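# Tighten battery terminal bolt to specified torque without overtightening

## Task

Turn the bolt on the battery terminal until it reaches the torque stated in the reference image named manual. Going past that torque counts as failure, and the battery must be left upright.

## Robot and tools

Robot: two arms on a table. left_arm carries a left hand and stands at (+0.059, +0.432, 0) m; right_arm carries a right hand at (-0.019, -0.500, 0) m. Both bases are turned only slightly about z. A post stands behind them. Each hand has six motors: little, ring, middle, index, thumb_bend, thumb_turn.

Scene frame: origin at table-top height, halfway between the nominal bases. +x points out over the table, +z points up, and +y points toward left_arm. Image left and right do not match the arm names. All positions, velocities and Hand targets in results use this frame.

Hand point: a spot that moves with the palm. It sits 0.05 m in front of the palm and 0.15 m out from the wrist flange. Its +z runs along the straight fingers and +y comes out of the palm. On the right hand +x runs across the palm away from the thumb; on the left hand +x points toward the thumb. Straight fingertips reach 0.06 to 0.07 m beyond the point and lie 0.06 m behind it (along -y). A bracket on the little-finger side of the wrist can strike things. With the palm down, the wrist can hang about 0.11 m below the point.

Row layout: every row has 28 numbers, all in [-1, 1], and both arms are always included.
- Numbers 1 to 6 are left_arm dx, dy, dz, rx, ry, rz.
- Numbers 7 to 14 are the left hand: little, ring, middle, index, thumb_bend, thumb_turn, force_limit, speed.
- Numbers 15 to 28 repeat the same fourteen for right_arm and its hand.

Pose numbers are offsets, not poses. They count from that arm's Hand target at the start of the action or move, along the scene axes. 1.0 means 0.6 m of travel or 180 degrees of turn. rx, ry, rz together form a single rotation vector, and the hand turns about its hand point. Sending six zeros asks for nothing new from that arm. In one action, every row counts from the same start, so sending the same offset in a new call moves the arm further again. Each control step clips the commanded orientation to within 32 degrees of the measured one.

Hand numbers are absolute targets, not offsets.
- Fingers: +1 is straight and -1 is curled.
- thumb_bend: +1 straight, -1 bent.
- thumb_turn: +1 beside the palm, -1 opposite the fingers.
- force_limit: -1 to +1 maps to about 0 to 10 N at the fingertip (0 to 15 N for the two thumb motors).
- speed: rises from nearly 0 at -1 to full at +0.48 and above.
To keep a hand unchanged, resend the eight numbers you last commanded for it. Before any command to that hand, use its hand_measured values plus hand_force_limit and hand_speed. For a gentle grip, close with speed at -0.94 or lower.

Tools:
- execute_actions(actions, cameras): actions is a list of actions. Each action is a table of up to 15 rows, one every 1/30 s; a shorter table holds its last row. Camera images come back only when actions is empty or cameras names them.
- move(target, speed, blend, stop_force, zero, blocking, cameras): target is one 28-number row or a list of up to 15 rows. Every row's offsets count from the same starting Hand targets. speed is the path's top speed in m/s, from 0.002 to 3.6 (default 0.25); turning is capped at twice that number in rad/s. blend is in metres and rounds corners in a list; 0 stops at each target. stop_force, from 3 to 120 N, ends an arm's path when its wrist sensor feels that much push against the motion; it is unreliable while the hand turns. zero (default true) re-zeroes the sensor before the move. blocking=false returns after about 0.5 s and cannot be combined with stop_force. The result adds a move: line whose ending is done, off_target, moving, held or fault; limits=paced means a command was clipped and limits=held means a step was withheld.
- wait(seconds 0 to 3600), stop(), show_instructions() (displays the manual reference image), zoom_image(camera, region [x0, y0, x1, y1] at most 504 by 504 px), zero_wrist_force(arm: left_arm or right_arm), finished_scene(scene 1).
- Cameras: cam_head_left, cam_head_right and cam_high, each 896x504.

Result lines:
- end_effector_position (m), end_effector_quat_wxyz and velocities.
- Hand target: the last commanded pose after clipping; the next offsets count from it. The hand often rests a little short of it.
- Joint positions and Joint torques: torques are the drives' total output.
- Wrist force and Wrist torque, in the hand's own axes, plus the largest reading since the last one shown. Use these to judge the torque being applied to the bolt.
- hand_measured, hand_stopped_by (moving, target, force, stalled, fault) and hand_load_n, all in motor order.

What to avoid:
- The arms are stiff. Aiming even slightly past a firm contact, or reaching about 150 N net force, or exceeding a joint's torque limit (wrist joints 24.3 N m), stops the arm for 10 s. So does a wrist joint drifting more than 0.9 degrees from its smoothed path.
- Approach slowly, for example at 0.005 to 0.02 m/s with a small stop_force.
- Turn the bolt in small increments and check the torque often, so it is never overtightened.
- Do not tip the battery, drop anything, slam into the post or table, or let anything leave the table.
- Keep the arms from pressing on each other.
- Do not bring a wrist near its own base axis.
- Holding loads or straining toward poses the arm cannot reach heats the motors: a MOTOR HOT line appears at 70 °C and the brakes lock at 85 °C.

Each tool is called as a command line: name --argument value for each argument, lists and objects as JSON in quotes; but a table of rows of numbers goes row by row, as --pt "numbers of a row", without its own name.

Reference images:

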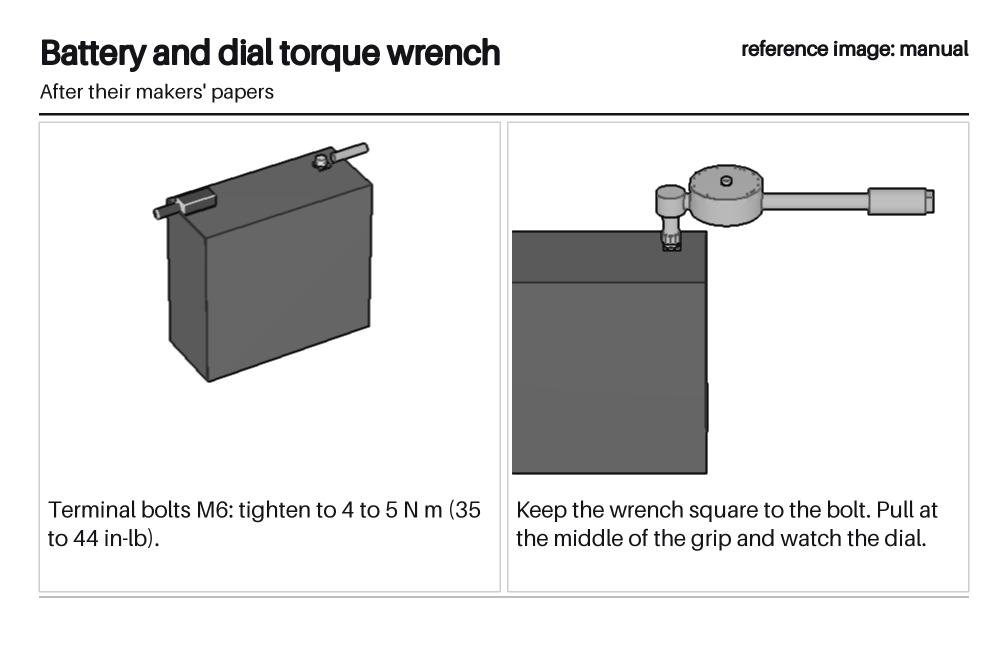

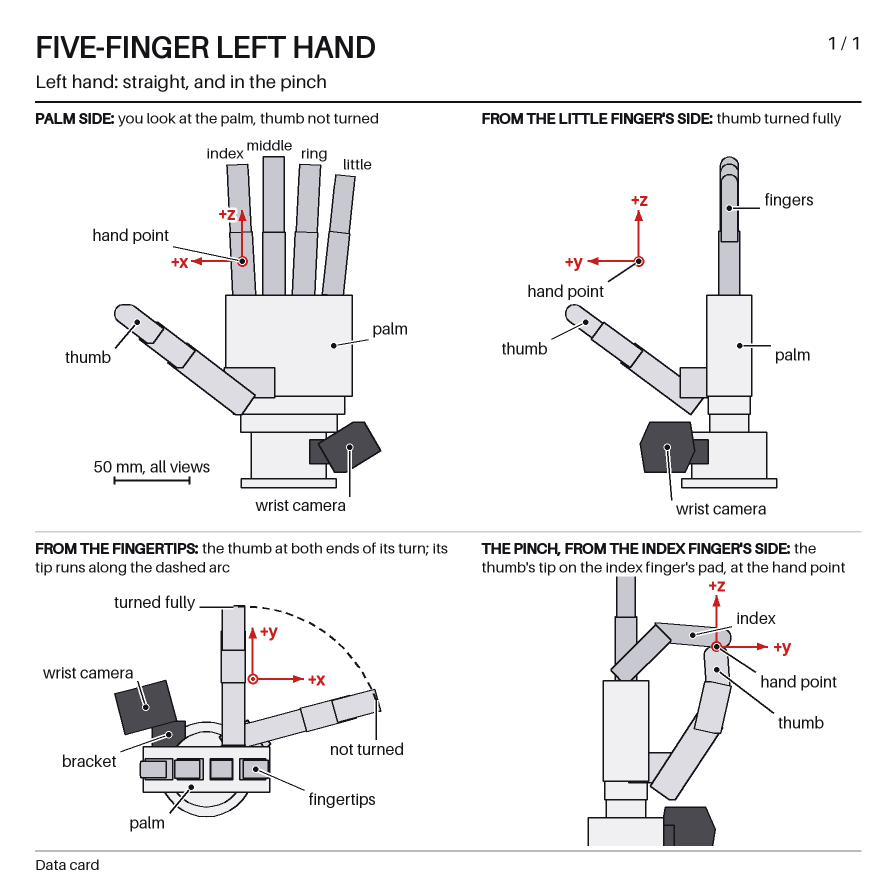

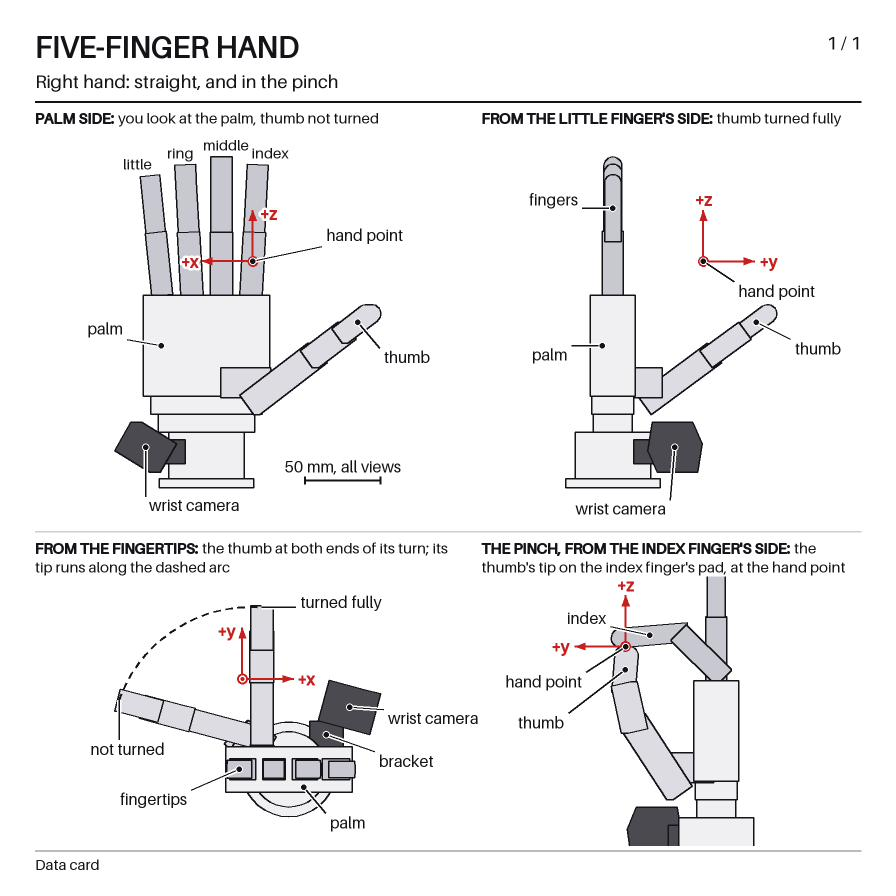

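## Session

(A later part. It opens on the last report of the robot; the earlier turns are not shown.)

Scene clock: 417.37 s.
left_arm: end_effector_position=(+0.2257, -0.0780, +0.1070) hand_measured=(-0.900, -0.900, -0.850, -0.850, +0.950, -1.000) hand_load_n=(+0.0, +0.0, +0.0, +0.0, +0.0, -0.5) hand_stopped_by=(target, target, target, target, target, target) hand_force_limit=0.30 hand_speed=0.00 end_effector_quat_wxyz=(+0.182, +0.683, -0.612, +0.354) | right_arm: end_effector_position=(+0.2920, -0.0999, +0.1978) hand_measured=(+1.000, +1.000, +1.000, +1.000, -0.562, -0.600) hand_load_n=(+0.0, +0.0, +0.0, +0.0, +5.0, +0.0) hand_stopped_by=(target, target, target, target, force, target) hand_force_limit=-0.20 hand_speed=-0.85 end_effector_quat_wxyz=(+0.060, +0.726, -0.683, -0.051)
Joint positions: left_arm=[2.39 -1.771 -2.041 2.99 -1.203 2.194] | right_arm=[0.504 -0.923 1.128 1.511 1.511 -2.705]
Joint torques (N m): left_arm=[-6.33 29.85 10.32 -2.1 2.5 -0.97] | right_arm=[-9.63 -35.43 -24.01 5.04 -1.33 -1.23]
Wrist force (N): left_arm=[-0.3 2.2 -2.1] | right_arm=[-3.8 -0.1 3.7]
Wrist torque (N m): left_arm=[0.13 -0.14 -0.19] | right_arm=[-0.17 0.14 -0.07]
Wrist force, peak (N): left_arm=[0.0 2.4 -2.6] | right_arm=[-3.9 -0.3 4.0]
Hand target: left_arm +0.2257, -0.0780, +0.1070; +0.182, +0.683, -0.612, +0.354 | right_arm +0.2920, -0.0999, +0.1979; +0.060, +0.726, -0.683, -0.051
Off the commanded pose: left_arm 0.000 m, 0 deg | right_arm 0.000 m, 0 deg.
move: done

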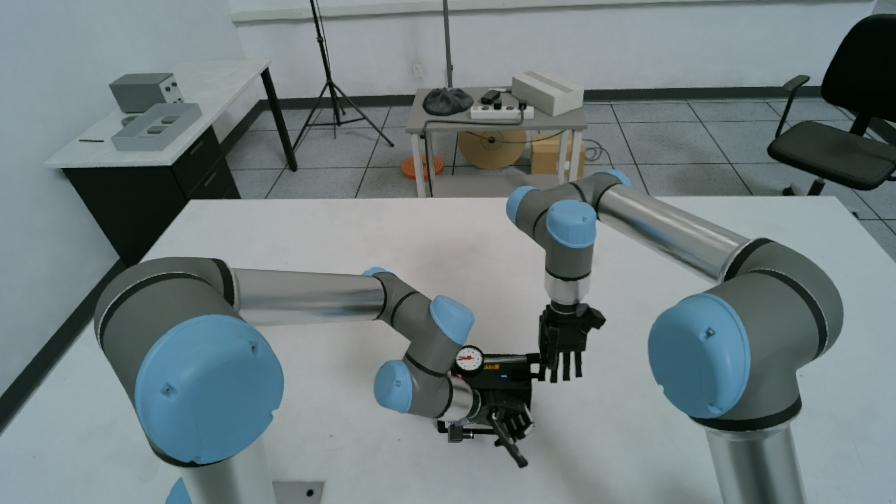

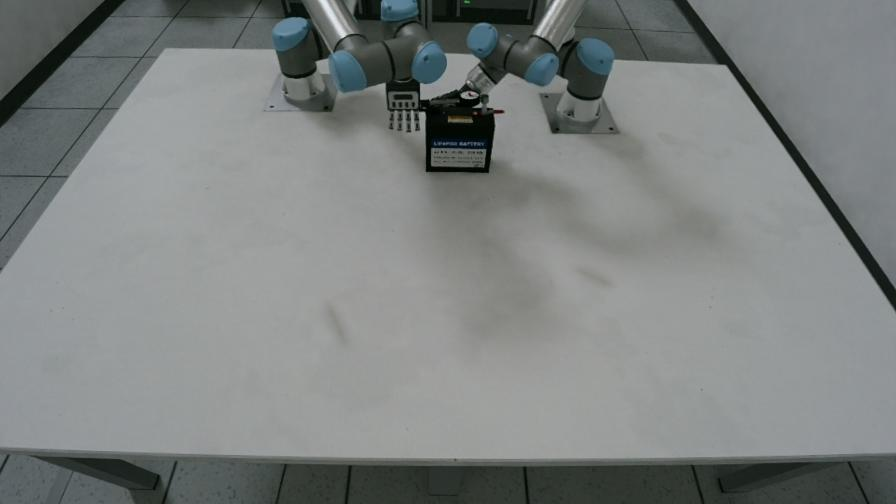

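move --target '[0,0,0,0,0,0,-0.9,-0.9,-0.85,-0.85,0.95,-1,0.3,0,0.0018,0.0006,0.0046,-0.00175,0.01658,0,1,1,1,1,-0.7,-0.6,-0.2,-0.85]' --speed 0.01 --cameras '["all"]'

zoom_image --camera "cam_head_left" --region '[450, 338, 490, 378]'

zoom_image --camera "cam_high" --region '[454, 84, 494, 124]'

zoom_image --camera "cam_head_right" --region '[414, 335, 464, 385]'

Scene clock: 420.93 s.
left_arm: end_effector_position=(+0.2257, -0.0780, +0.1070) hand_measured=(-0.900, -0.900, -0.850, -0.850, +0.950, -1.000) hand_load_n=(+0.0, +0.0, +0.0, +0.0, +0.0, +0.0) hand_stopped_by=(target, target, target, target, target, target) hand_force_limit=0.30 hand_speed=0.00 end_effector_quat_wxyz=(+0.182, +0.683, -0.612, +0.354) | right_arm: end_effector_position=(+0.2931, -0.0996, +0.2006) hand_measured=(+1.000, +1.000, +1.000, +1.000, -0.562, -0.600) hand_load_n=(+0.0, +0.0, +0.0, +0.0, +5.0, +0.0) hand_stopped_by=(target, target, target, target, force, target) hand_force_limit=-0.20 hand_speed=-0.85 end_effector_quat_wxyz=(+0.079, +0.724, -0.681, -0.068)
Joint positions: left_arm=[2.39 -1.771 -2.041 2.99 -1.203 2.194] | right_arm=[0.495 -0.892 1.096 1.562 1.493 -2.718]
Joint torques (N m): left_arm=[-6.77 30.05 10.8 -2.1 2.59 -1.02] | right_arm=[-8.42 -36.22 -23.15 5.44 -1.79 -1.52]
Wrist force (N): left_arm=[-0.3 2.3 -2.1] | right_arm=[-2.0 -0.5 3.3]
Wrist torque (N m): left_arm=[0.14 -0.10 -0.21] | right_arm=[-0.21 0.04 0.02]
Wrist force, peak (N): left_arm=[-0.4 2.4 -2.5] | right_arm=[-3.9 -0.1 4.2]
Hand target: left_arm +0.2257, -0.0780, +0.1070; +0.182, +0.683, -0.612, +0.354 | right_arm +0.2931, -0.0996, +0.2006; +0.080, +0.724, -0.681, -0.068
Off the commanded pose: left_arm 0.000 m, 0 deg | right_arm 0.000 m, 0 deg.
move: done

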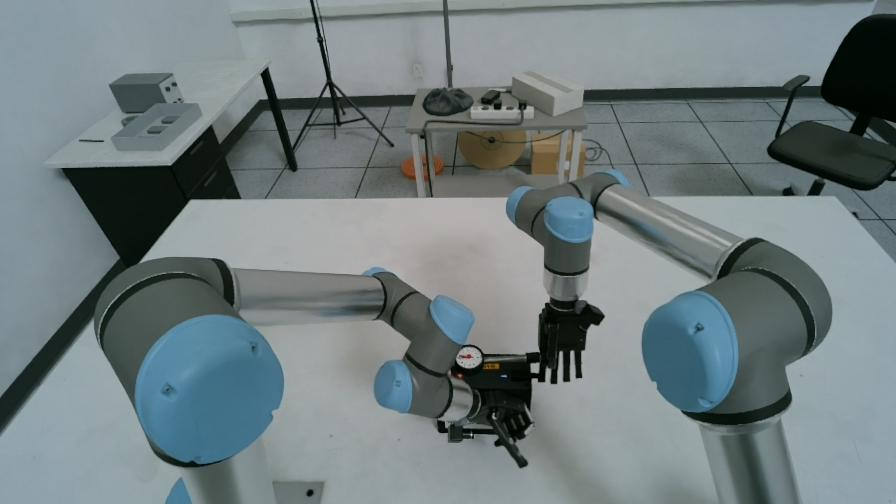

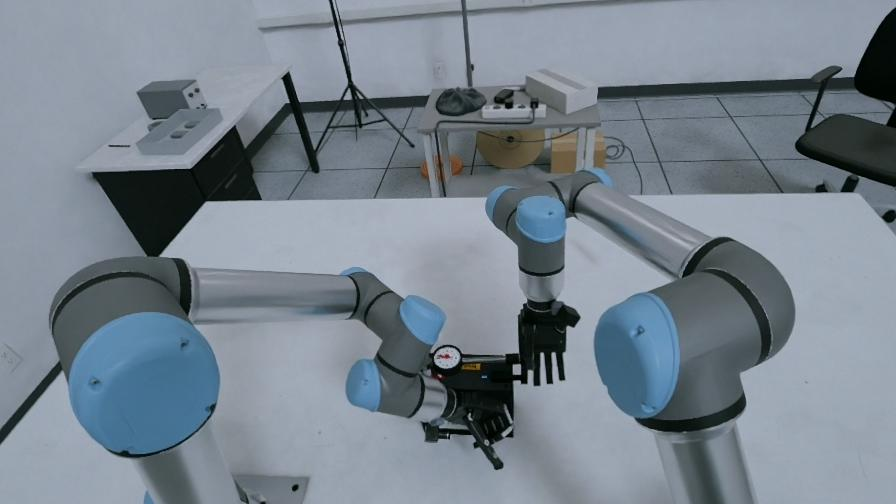

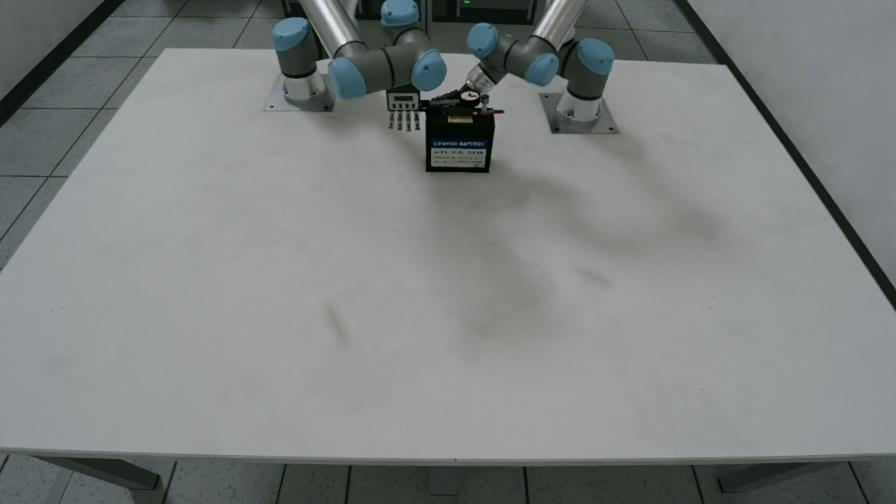

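Scaled by 12.600 from the camera's image (finer frame: 1280x720).

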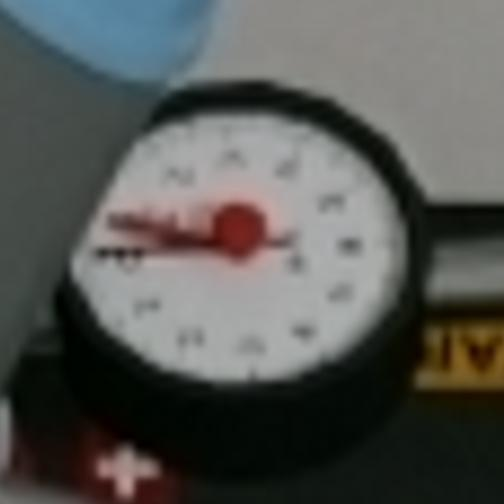

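Scaled by 12.600 from the camera's image (finer frame: 1280x720).

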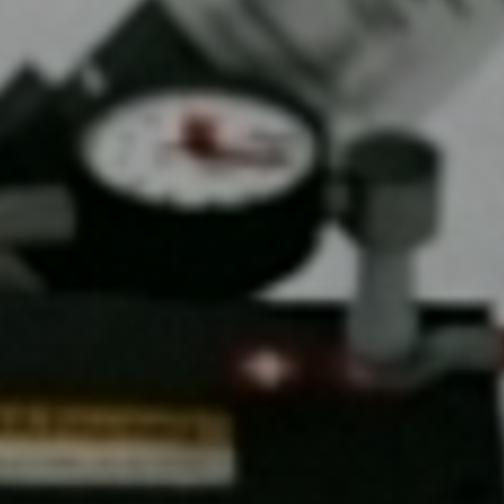

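Scaled by 10.080 from the camera's image (finer frame: 1280x720).

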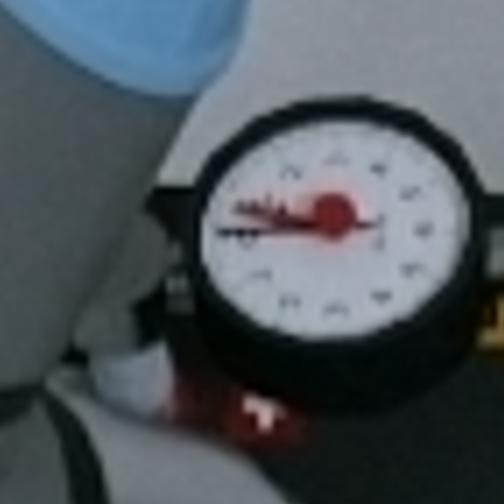

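move --target '[0,0,0,0,0,0,-0.9,-0.9,-0.85,-0.85,0.95,-1,0.3,0,0.0018,0.0003,0.0044,-0.00175,0.01658,0,1,1,1,1,-0.7,-0.6,-0.2,-0.85]' --speed 0.01 --cameras '["all"]'

zoom_image --camera "cam_head_left" --region '[450, 338, 490, 378]'

zoom_image --camera "cam_high" --region '[454, 84, 494, 124]'

zoom_image --camera "cam_head_right" --region '[414, 335, 464, 385]'

Scene clock: 424.67 s.
left_arm: end_effector_position=(+0.2257, -0.0780, +0.1070) hand_measured=(-0.900, -0.900, -0.850, -0.850, +0.950, -1.000) hand_load_n=(+0.0, +0.0, +0.5, +0.0, +0.0, +0.0) hand_stopped_by=(target, target, target, target, target, target) hand_force_limit=0.30 hand_speed=0.00 end_effector_quat_wxyz=(+0.182, +0.683, -0.612, +0.354) | right_arm: end_effector_position=(+0.2941, -0.0994, +0.2032) hand_measured=(+1.000, +1.000, +1.000, +1.000, -0.562, -0.600) hand_load_n=(+0.0, +0.0, +0.0, +0.0, +5.0, +0.0) hand_stopped_by=(target, target, target, target, force, target) hand_force_limit=-0.20 hand_speed=-0.85 end_effector_quat_wxyz=(+0.099, +0.722, -0.679, -0.085)
Joint positions: left_arm=[2.39 -1.771 -2.041 2.99 -1.203 2.194] | right_arm=[0.486 -0.862 1.065 1.612 1.475 -2.73]
Joint torques (N m): left_arm=[-5.91 29.96 10.58 -2.07 2.59 -0.85] | right_arm=[-7.7 -38.48 -24.29 5.17 -1.68 -1.59]
Wrist force (N): left_arm=[-0.2 2.1 -2.4] | right_arm=[-1.9 -0.8 3.3]
Wrist torque (N m): left_arm=[0.12 -0.11 -0.20] | right_arm=[-0.27 -0.01 0.02]
Wrist force, peak (N): left_arm=[-0.1 2.6 -2.3] | right_arm=[-2.5 -0.9 4.0]
Hand target: left_arm +0.2257, -0.0780, +0.1070; +0.182, +0.683, -0.612, +0.354 | right_arm +0.2941, -0.0994, +0.2033; +0.099, +0.722, -0.679, -0.085
Off the commanded pose: left_arm 0.000 m, 0 deg | right_arm 0.000 m, 0 deg.
move: done

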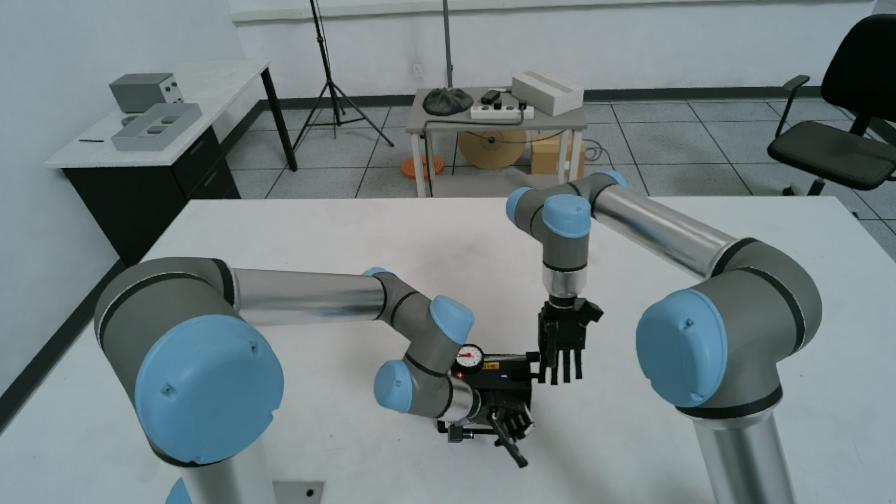

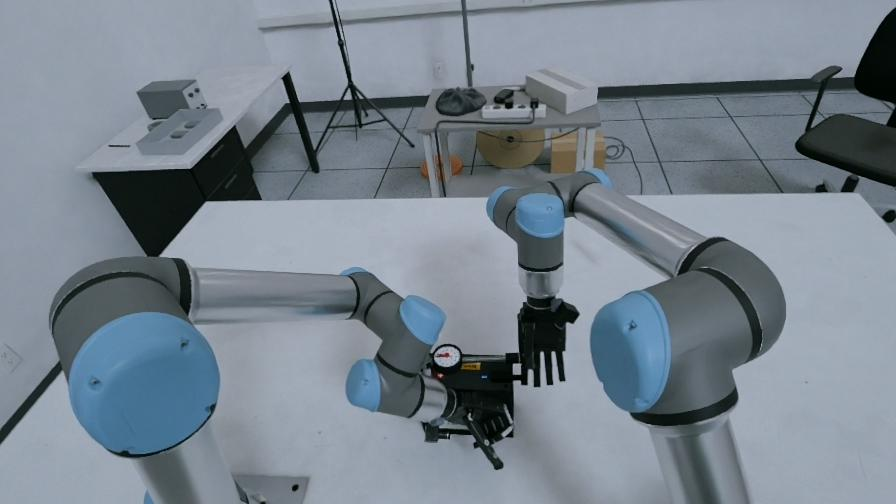

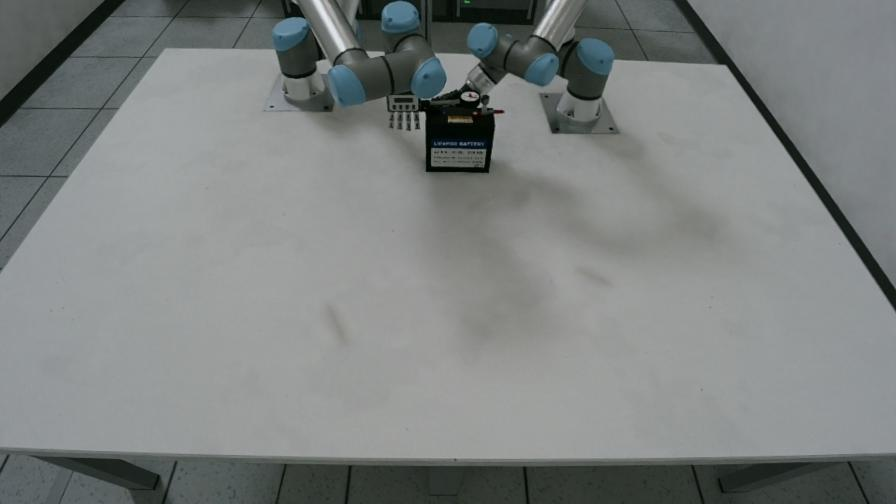

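Scaled by 12.600 from the camera's image (finer frame: 1280x720).

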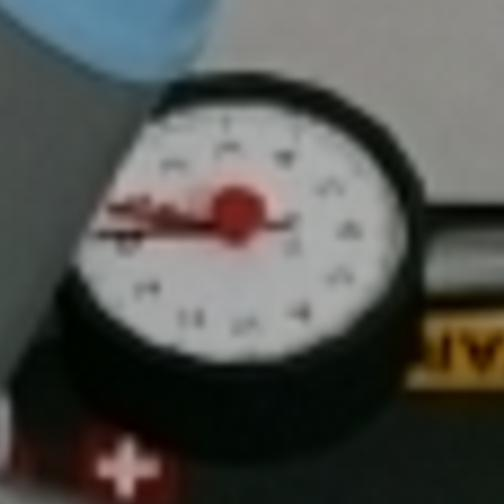

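Scaled by 12.600 from the camera's image (finer frame: 1280x720).

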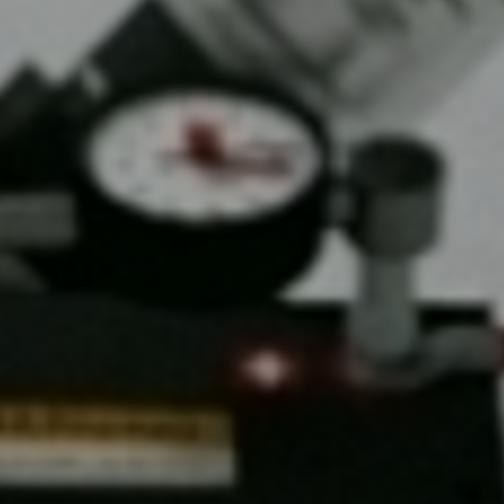

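Scaled by 10.080 from the camera's image (finer frame: 1280x720).

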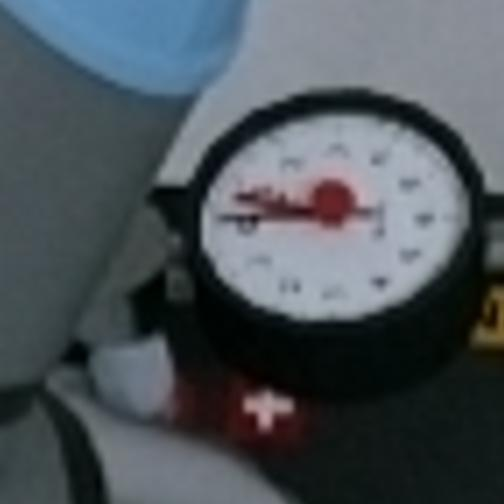

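move --target '[0,0,0,0,0,0,-0.9,-0.9,-0.85,-0.85,0.95,-1,0.3,0,-0.0026,0.00046,0,0,0,-0.00278,1,1,1,1,-0.7,-0.6,-0.2,-0.85]' --speed 0.01

move --target '[0,0,0,0,0,0,-0.9,-0.9,-0.85,-0.85,0.95,-1,0.3,0,-0.0026,0.00046,0,0,0,-0.00278,1,1,1,1,-0.7,-0.6,-0.2,-0.85]' --speed 0.01 --cameras '["all"]'

zoom_image --camera "cam_head_right" --region '[414, 335, 464, 385]'

zoom_image --camera "cam_high" --region '[454, 84, 494, 124]'

Scene clock: 426.77 s.
left_arm: end_effector_position=(+0.2257, -0.0780, +0.1070) hand_measured=(-0.900, -0.900, -0.850, -0.850, +0.950, -1.000) hand_load_n=(+0.0, +0.0, +0.0, +0.0, +0.0, -0.5) hand_stopped_by=(target, target, target, target, target, target) hand_force_limit=0.30 hand_speed=0.00 end_effector_quat_wxyz=(+0.182, +0.683, -0.612, +0.354) | right_arm: end_effector_position=(+0.2927, -0.0992, +0.2033) hand_measured=(+1.000, +1.000, +1.000, +1.000, -0.562, -0.600) hand_load_n=(+0.0, +0.0, +0.0, +0.0, +5.0, -0.5) hand_stopped_by=(target, target, target, target, force, target) hand_force_limit=-0.20 hand_speed=-0.85 end_effector_quat_wxyz=(+0.099, +0.719, -0.682, -0.086)
Joint positions: left_arm=[2.39 -1.771 -2.041 2.99 -1.203 2.194] | right_arm=[0.486 -0.866 1.073 1.608 1.473 -2.722]
Joint torques (N m): left_arm=[-5.84 29.57 10.9 -2.07 2.59 -0.87] | right_arm=[6.95 -59.39 -10.39 0.37 -1.62 1.54]
Wrist force (N): left_arm=[-0.4 2.3 -2.3] | right_arm=[-2.4 -0.8 3.6]
Wrist torque (N m): left_arm=[0.15 -0.11 -0.20] | right_arm=[-0.27 0.03 -0.14]
Wrist force, peak (N): left_arm=[-0.2 2.5 -2.4] | right_arm=[-2.8 -1.1 3.9]
Hand target: left_arm +0.2257, -0.0780, +0.1070; +0.182, +0.683, -0.612, +0.354 | right_arm +0.2926, -0.0991, +0.2033; +0.099, +0.719, -0.682, -0.086
Off the commanded pose: left_arm 0.000 m, 0 deg | right_arm 0.000 m, 0 deg.
move: done

Scene clock: 427.47 s.
left_arm: end_effector_position=(+0.2257, -0.0780, +0.1070) hand_measured=(-0.900, -0.900, -0.850, -0.850, +0.950, -1.000) hand_load_n=(+0.0, +0.0, +0.0, +0.0, +0.0, +0.0) hand_stopped_by=(target, target, target, target, target, target) hand_force_limit=0.30 hand_speed=0.00 end_effector_quat_wxyz=(+0.182, +0.683, -0.612, +0.354) | right_arm: end_effector_position=(+0.2911, -0.0989, +0.2033) hand_measured=(+1.000, +1.000, +1.000, +1.000, -0.562, -0.600) hand_load_n=(+0.0, +0.0, +0.0, +0.0, +5.0, +0.0) hand_stopped_by=(target, target, target, target, force, target) hand_force_limit=-0.20 hand_speed=-0.85 end_effector_quat_wxyz=(+0.099, +0.716, -0.685, -0.086)
Joint positions: left_arm=[2.39 -1.771 -2.041 2.99 -1.203 2.194] | right_arm=[0.486 -0.871 1.081 1.604 1.471 -2.713]
Joint torques (N m): left_arm=[-6.01 29.83 11.06 -2.11 2.68 -0.85] | right_arm=[9.31 -58.84 -11.09 0.27 -1.83 1.37]
Wrist force (N): left_arm=[-0.3 2.2 -2.4] | right_arm=[-1.0 -0.8 2.8]
Wrist torque (N m): left_arm=[0.14 -0.10 -0.21] | right_arm=[-0.22 -0.04 -0.07]
Wrist force, peak (N): left_arm=[0.3 2.4 -2.4] | right_arm=[-2.4 -0.9 3.9]
Hand target: left_arm +0.2257, -0.0780, +0.1070; +0.182, +0.683, -0.612, +0.354 | right_arm +0.2910, -0.0989, +0.2033; +0.099, +0.716, -0.686, -0.086
Off the commanded pose: left_arm 0.000 m, 0 deg | right_arm 0.000 m, 0 deg.
move: done

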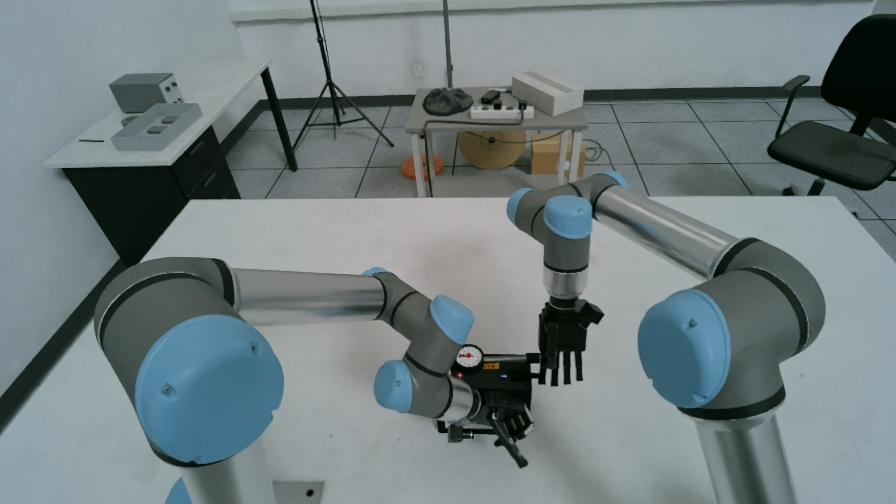

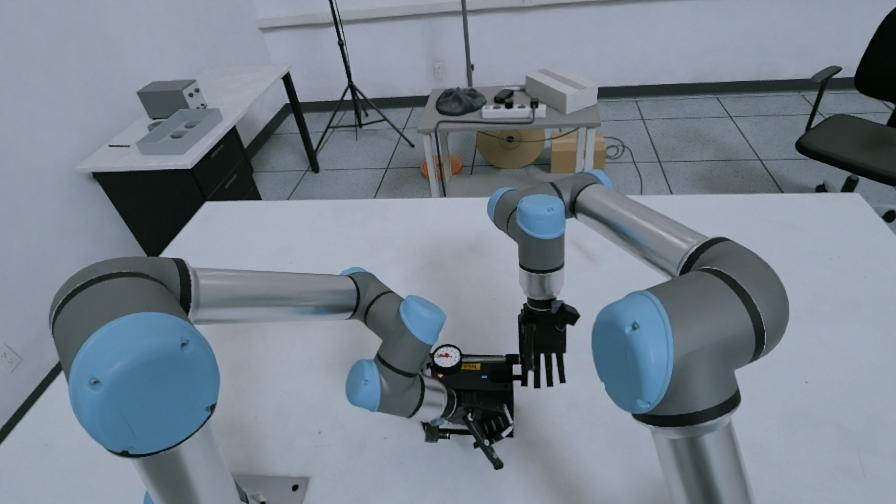

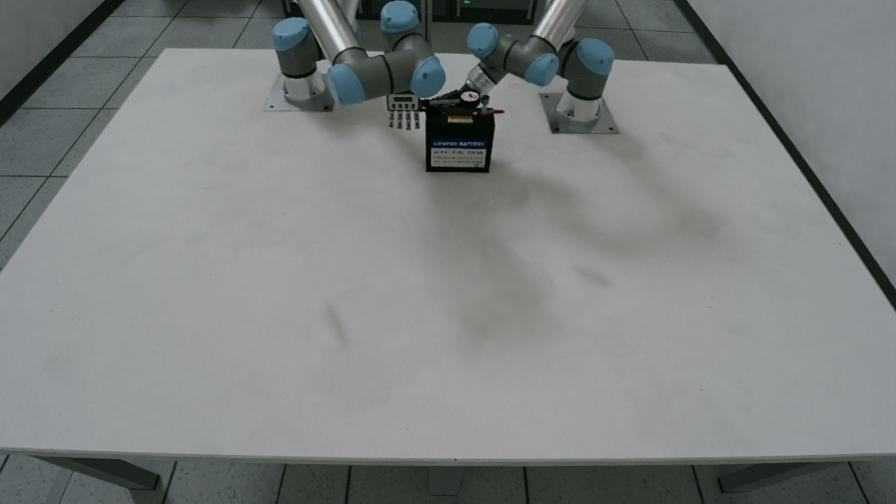

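Scaled by 10.080 from the camera's image (finer frame: 1280x720).

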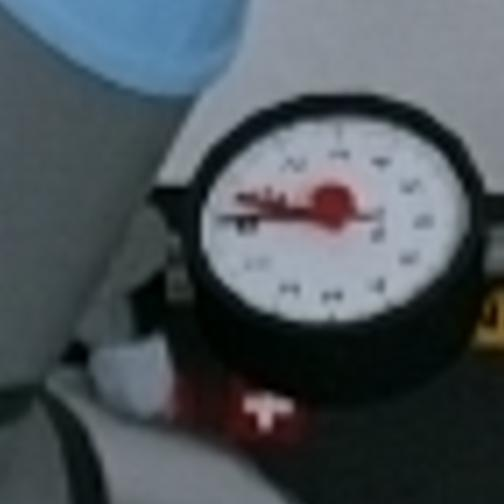

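Scaled by 12.600 from the camera's image (finer frame: 1280x720).

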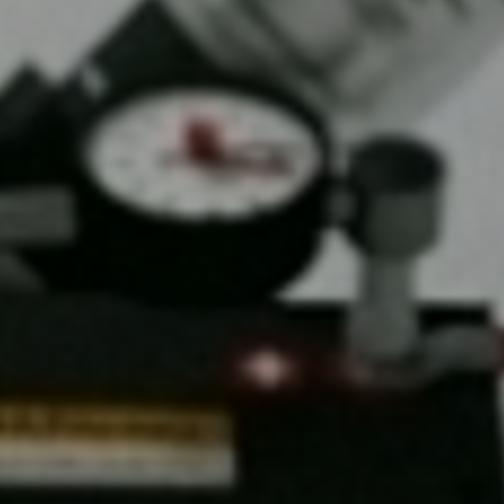

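move --target '[0,0,0,0,0,0,-0.9,-0.9,-0.85,-0.85,0.95,-1,0.3,0,-0.0026,0.00048,0,0,0,-0.00278,1,1,1,1,-0.7,-0.6,-0.2,-0.85]' --speed 0.01

move --target '[0,0,0,0,0,0,-0.9,-0.9,-0.85,-0.85,0.95,-1,0.3,0,-0.0026,0.00048,0,0,0,-0.00278,1,1,1,1,-0.7,-0.6,-0.2,-0.85]' --speed 0.01 --cameras '["all"]'

zoom_image --camera "cam_head_right" --region '[414, 335, 464, 385]'

zoom_image --camera "cam_head_left" --region '[400, 320, 560, 450]'

Scene clock: 428.63 s.
left_arm: end_effector_position=(+0.2257, -0.0780, +0.1070) hand_measured=(-0.900, -0.900, -0.850, -0.850, +0.950, -1.000) hand_load_n=(+0.0, +0.0, +0.0, +0.0, +0.0, -0.5) hand_stopped_by=(target, target, target, target, target, target) hand_force_limit=0.30 hand_speed=0.00 end_effector_quat_wxyz=(+0.182, +0.683, -0.612, +0.354) | right_arm: end_effector_position=(+0.2895, -0.0986, +0.2033) hand_measured=(+1.000, +1.000, +1.000, +1.000, -0.562, -0.600) hand_load_n=(+0.0, +0.0, +0.0, +0.0, +5.0, +0.0) hand_stopped_by=(target, target, target, target, force, target) hand_force_limit=-0.20 hand_speed=-0.85 end_effector_quat_wxyz=(+0.098, +0.713, -0.689, -0.086)
Joint positions: left_arm=[2.39 -1.771 -2.041 2.99 -1.203 2.194] | right_arm=[0.486 -0.876 1.089 1.6 1.469 -2.705]
Joint torques (N m): left_arm=[-5.91 29.55 10.55 -2.09 2.49 -0.82] | right_arm=[8.37 -59.6 -11.2 0.3 -2.17 1.19]
Wrist force (N): left_arm=[-0.4 2.3 -2.2] | right_arm=[-0.2 -1.0 3.3]
Wrist torque (N m): left_arm=[0.15 -0.10 -0.21] | right_arm=[-0.27 -0.09 -0.03]
Wrist force, peak (N): left_arm=[-0.4 2.3 -2.4] | right_arm=[-1.3 -1.1 3.7]
Hand target: left_arm +0.2257, -0.0780, +0.1070; +0.182, +0.683, -0.612, +0.354 | right_arm +0.2895, -0.0986, +0.2033; +0.098, +0.713, -0.689, -0.086
Off the commanded pose: left_arm 0.000 m, 0 deg | right_arm 0.000 m, 0 deg.
move: done

Scene clock: 429.33 s.
left_arm: end_effector_position=(+0.2257, -0.0780, +0.1070) hand_measured=(-0.900, -0.900, -0.850, -0.850, +0.950, -1.000) hand_load_n=(+0.0, +0.0, +0.0, +0.0, +0.0, -0.5) hand_stopped_by=(target, target, target, target, target, target) hand_force_limit=0.30 hand_speed=0.00 end_effector_quat_wxyz=(+0.182, +0.683, -0.612, +0.354) | right_arm: end_effector_position=(+0.2880, -0.0983, +0.2033) hand_measured=(+1.000, +1.000, +1.000, +1.000, -0.562, -0.600) hand_load_n=(+0.0, +0.0, +0.0, +0.5, +5.0, +0.0) hand_stopped_by=(target, target, target, target, force, target) hand_force_limit=-0.20 hand_speed=-0.85 end_effector_quat_wxyz=(+0.098, +0.710, -0.692, -0.087)
Joint positions: left_arm=[2.39 -1.771 -2.041 2.99 -1.203 2.194] | right_arm=[0.487 -0.881 1.098 1.596 1.467 -2.696]
Joint torques (N m): left_arm=[-6.02 29.54 10.52 -2.01 2.66 -0.91] | right_arm=[10.45 -59.82 -11.07 0.03 -2.35 1.59]
Wrist force (N): left_arm=[-0.2 2.2 -2.2] | right_arm=[0.2 -0.9 2.9]
Wrist torque (N m): left_arm=[0.14 -0.12 -0.20] | right_arm=[-0.24 -0.06 -0.01]
Wrist force, peak (N): left_arm=[-0.2 2.3 -2.5] | right_arm=[-0.1 -1.2 3.4]
Hand target: left_arm +0.2257, -0.0780, +0.1070; +0.182, +0.683, -0.612, +0.354 | right_arm +0.2879, -0.0983, +0.2033; +0.098, +0.710, -0.692, -0.087
Off the commanded pose: left_arm 0.000 m, 0 deg | right_arm 0.000 m, 0 deg.
move: done

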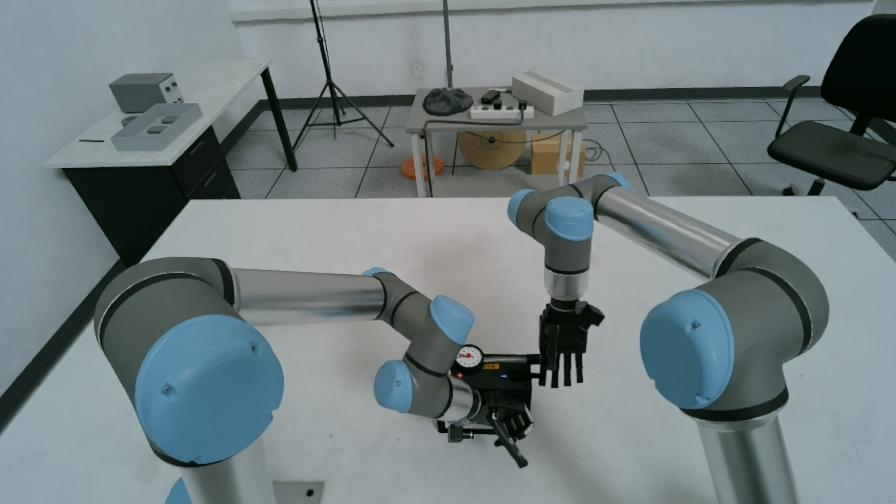

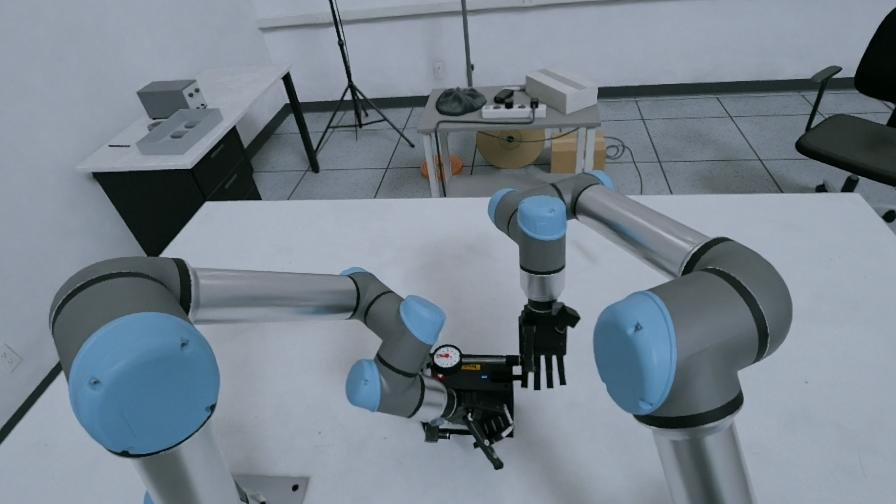

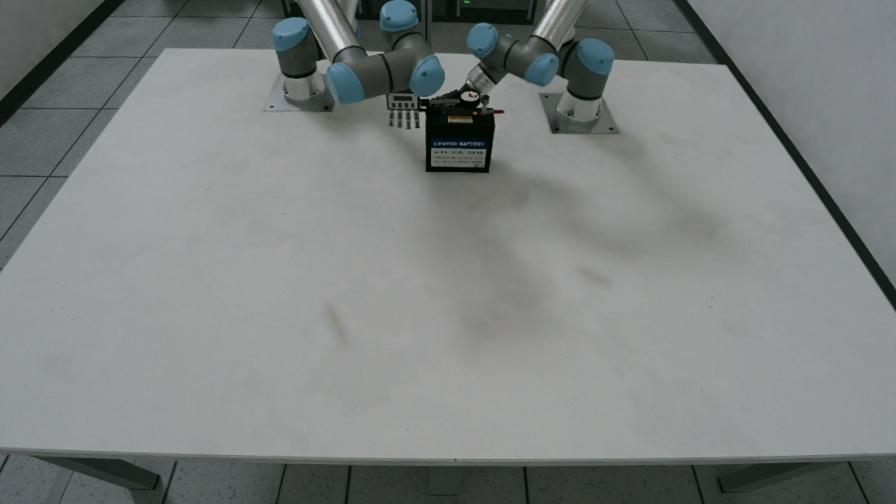

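Scaled by 10.080 from the camera's image (finer frame: 1280x720).

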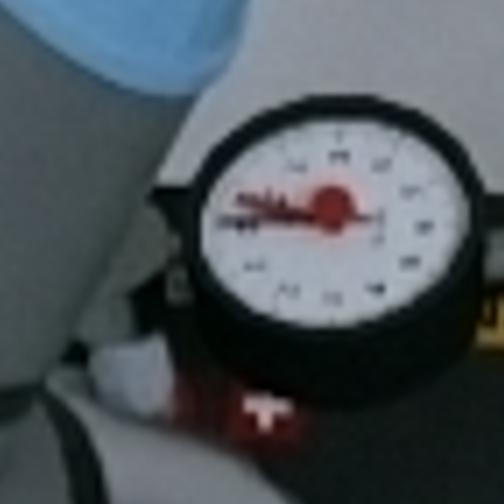

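Scaled by 3.150 from the camera's image (finer frame: 1280x720).

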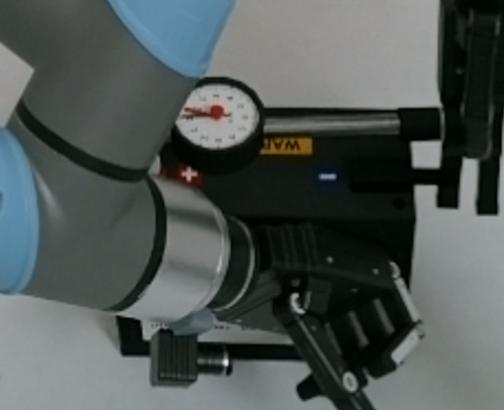

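zoom_image --camera "cam_high" --region '[476, 94, 500, 118]'

show_instructions

Scaled by 21.000 from the camera's image (finer frame: 1280x720).

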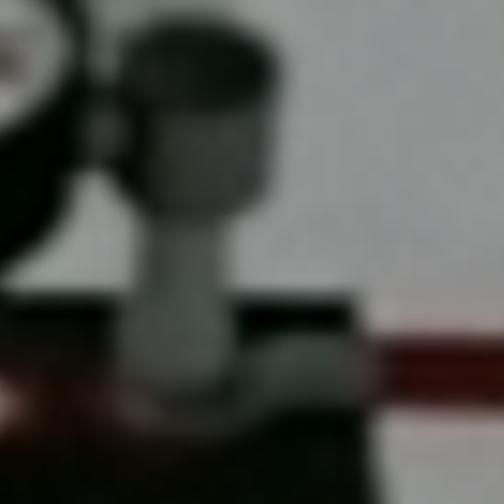

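Reference images for this scene: manual, FIVE-FINGER LEFT HAND page 1, FIVE-FINGER HAND page 1.

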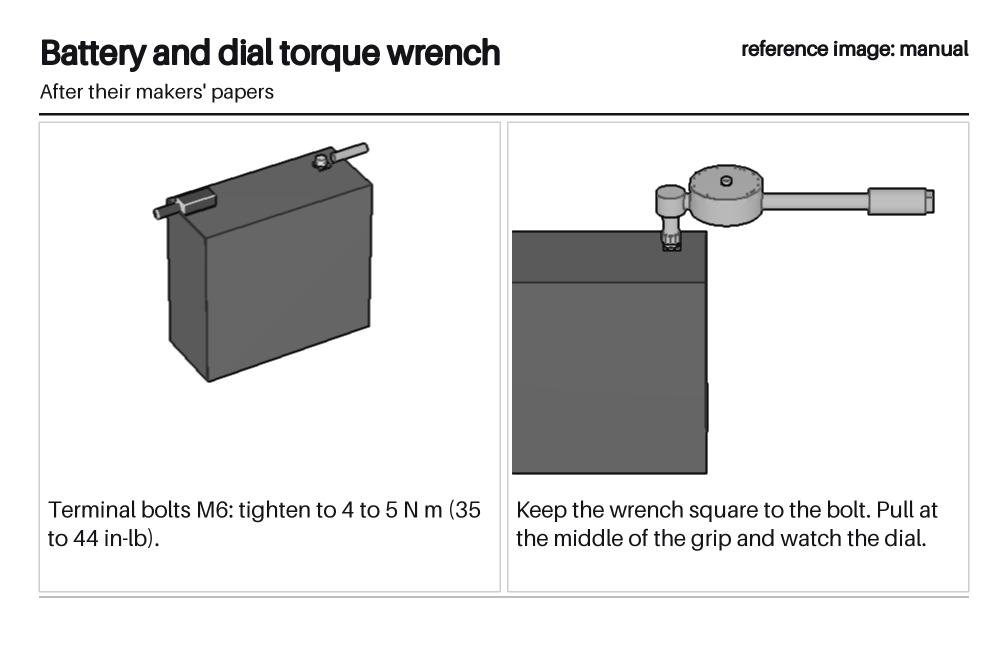

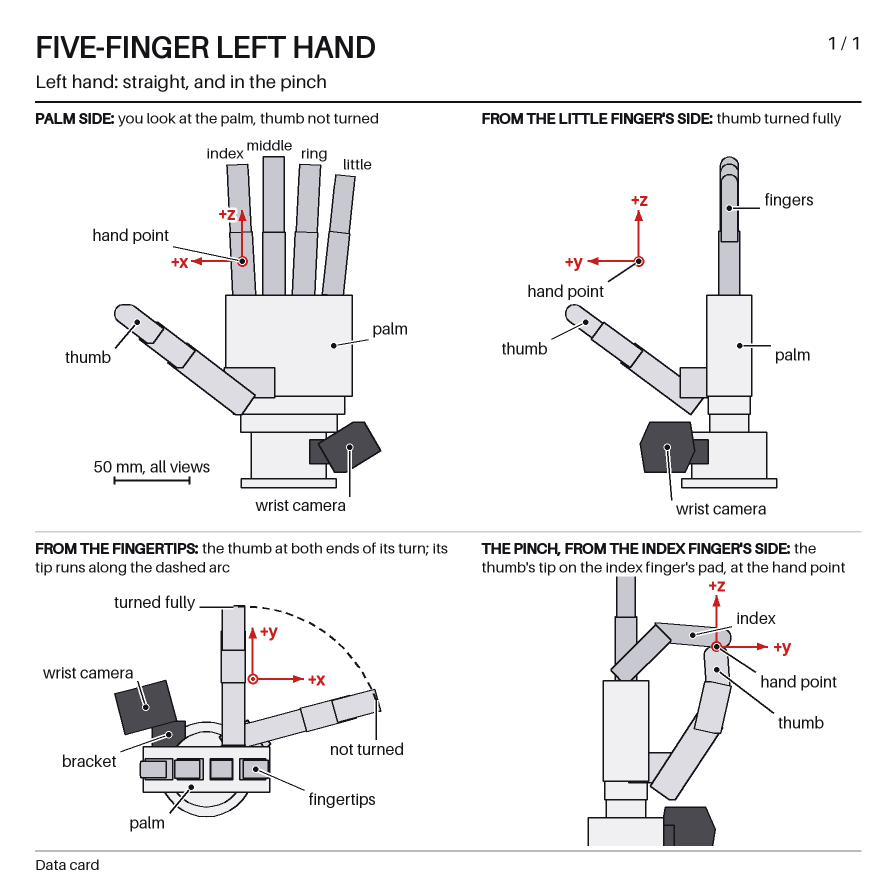

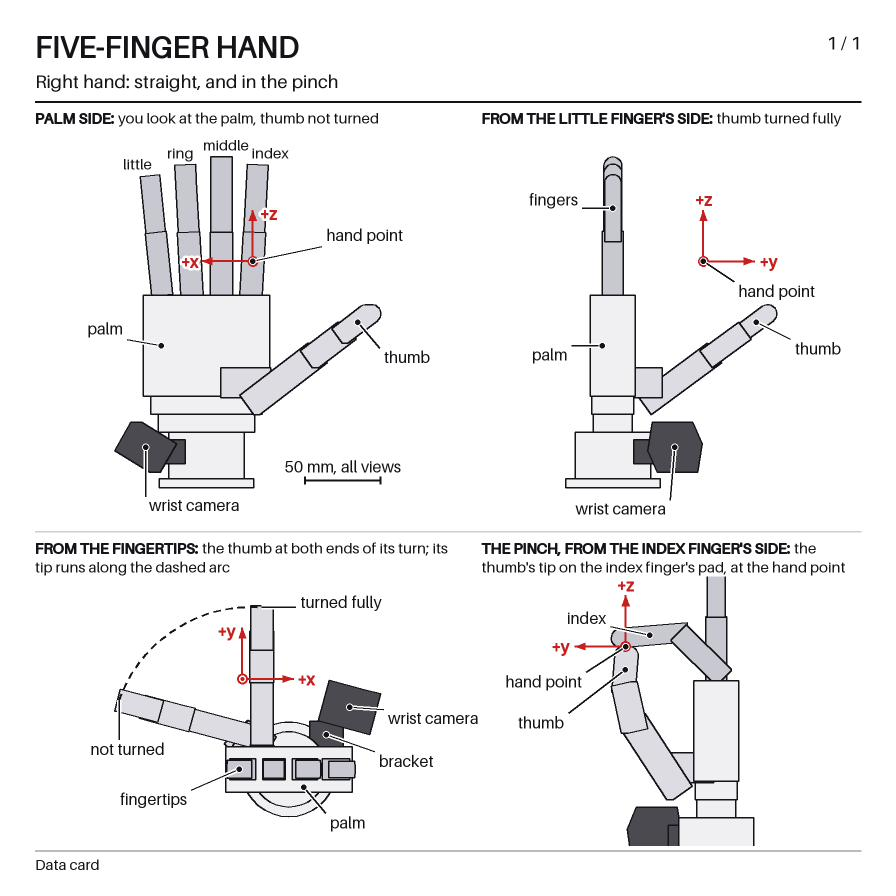

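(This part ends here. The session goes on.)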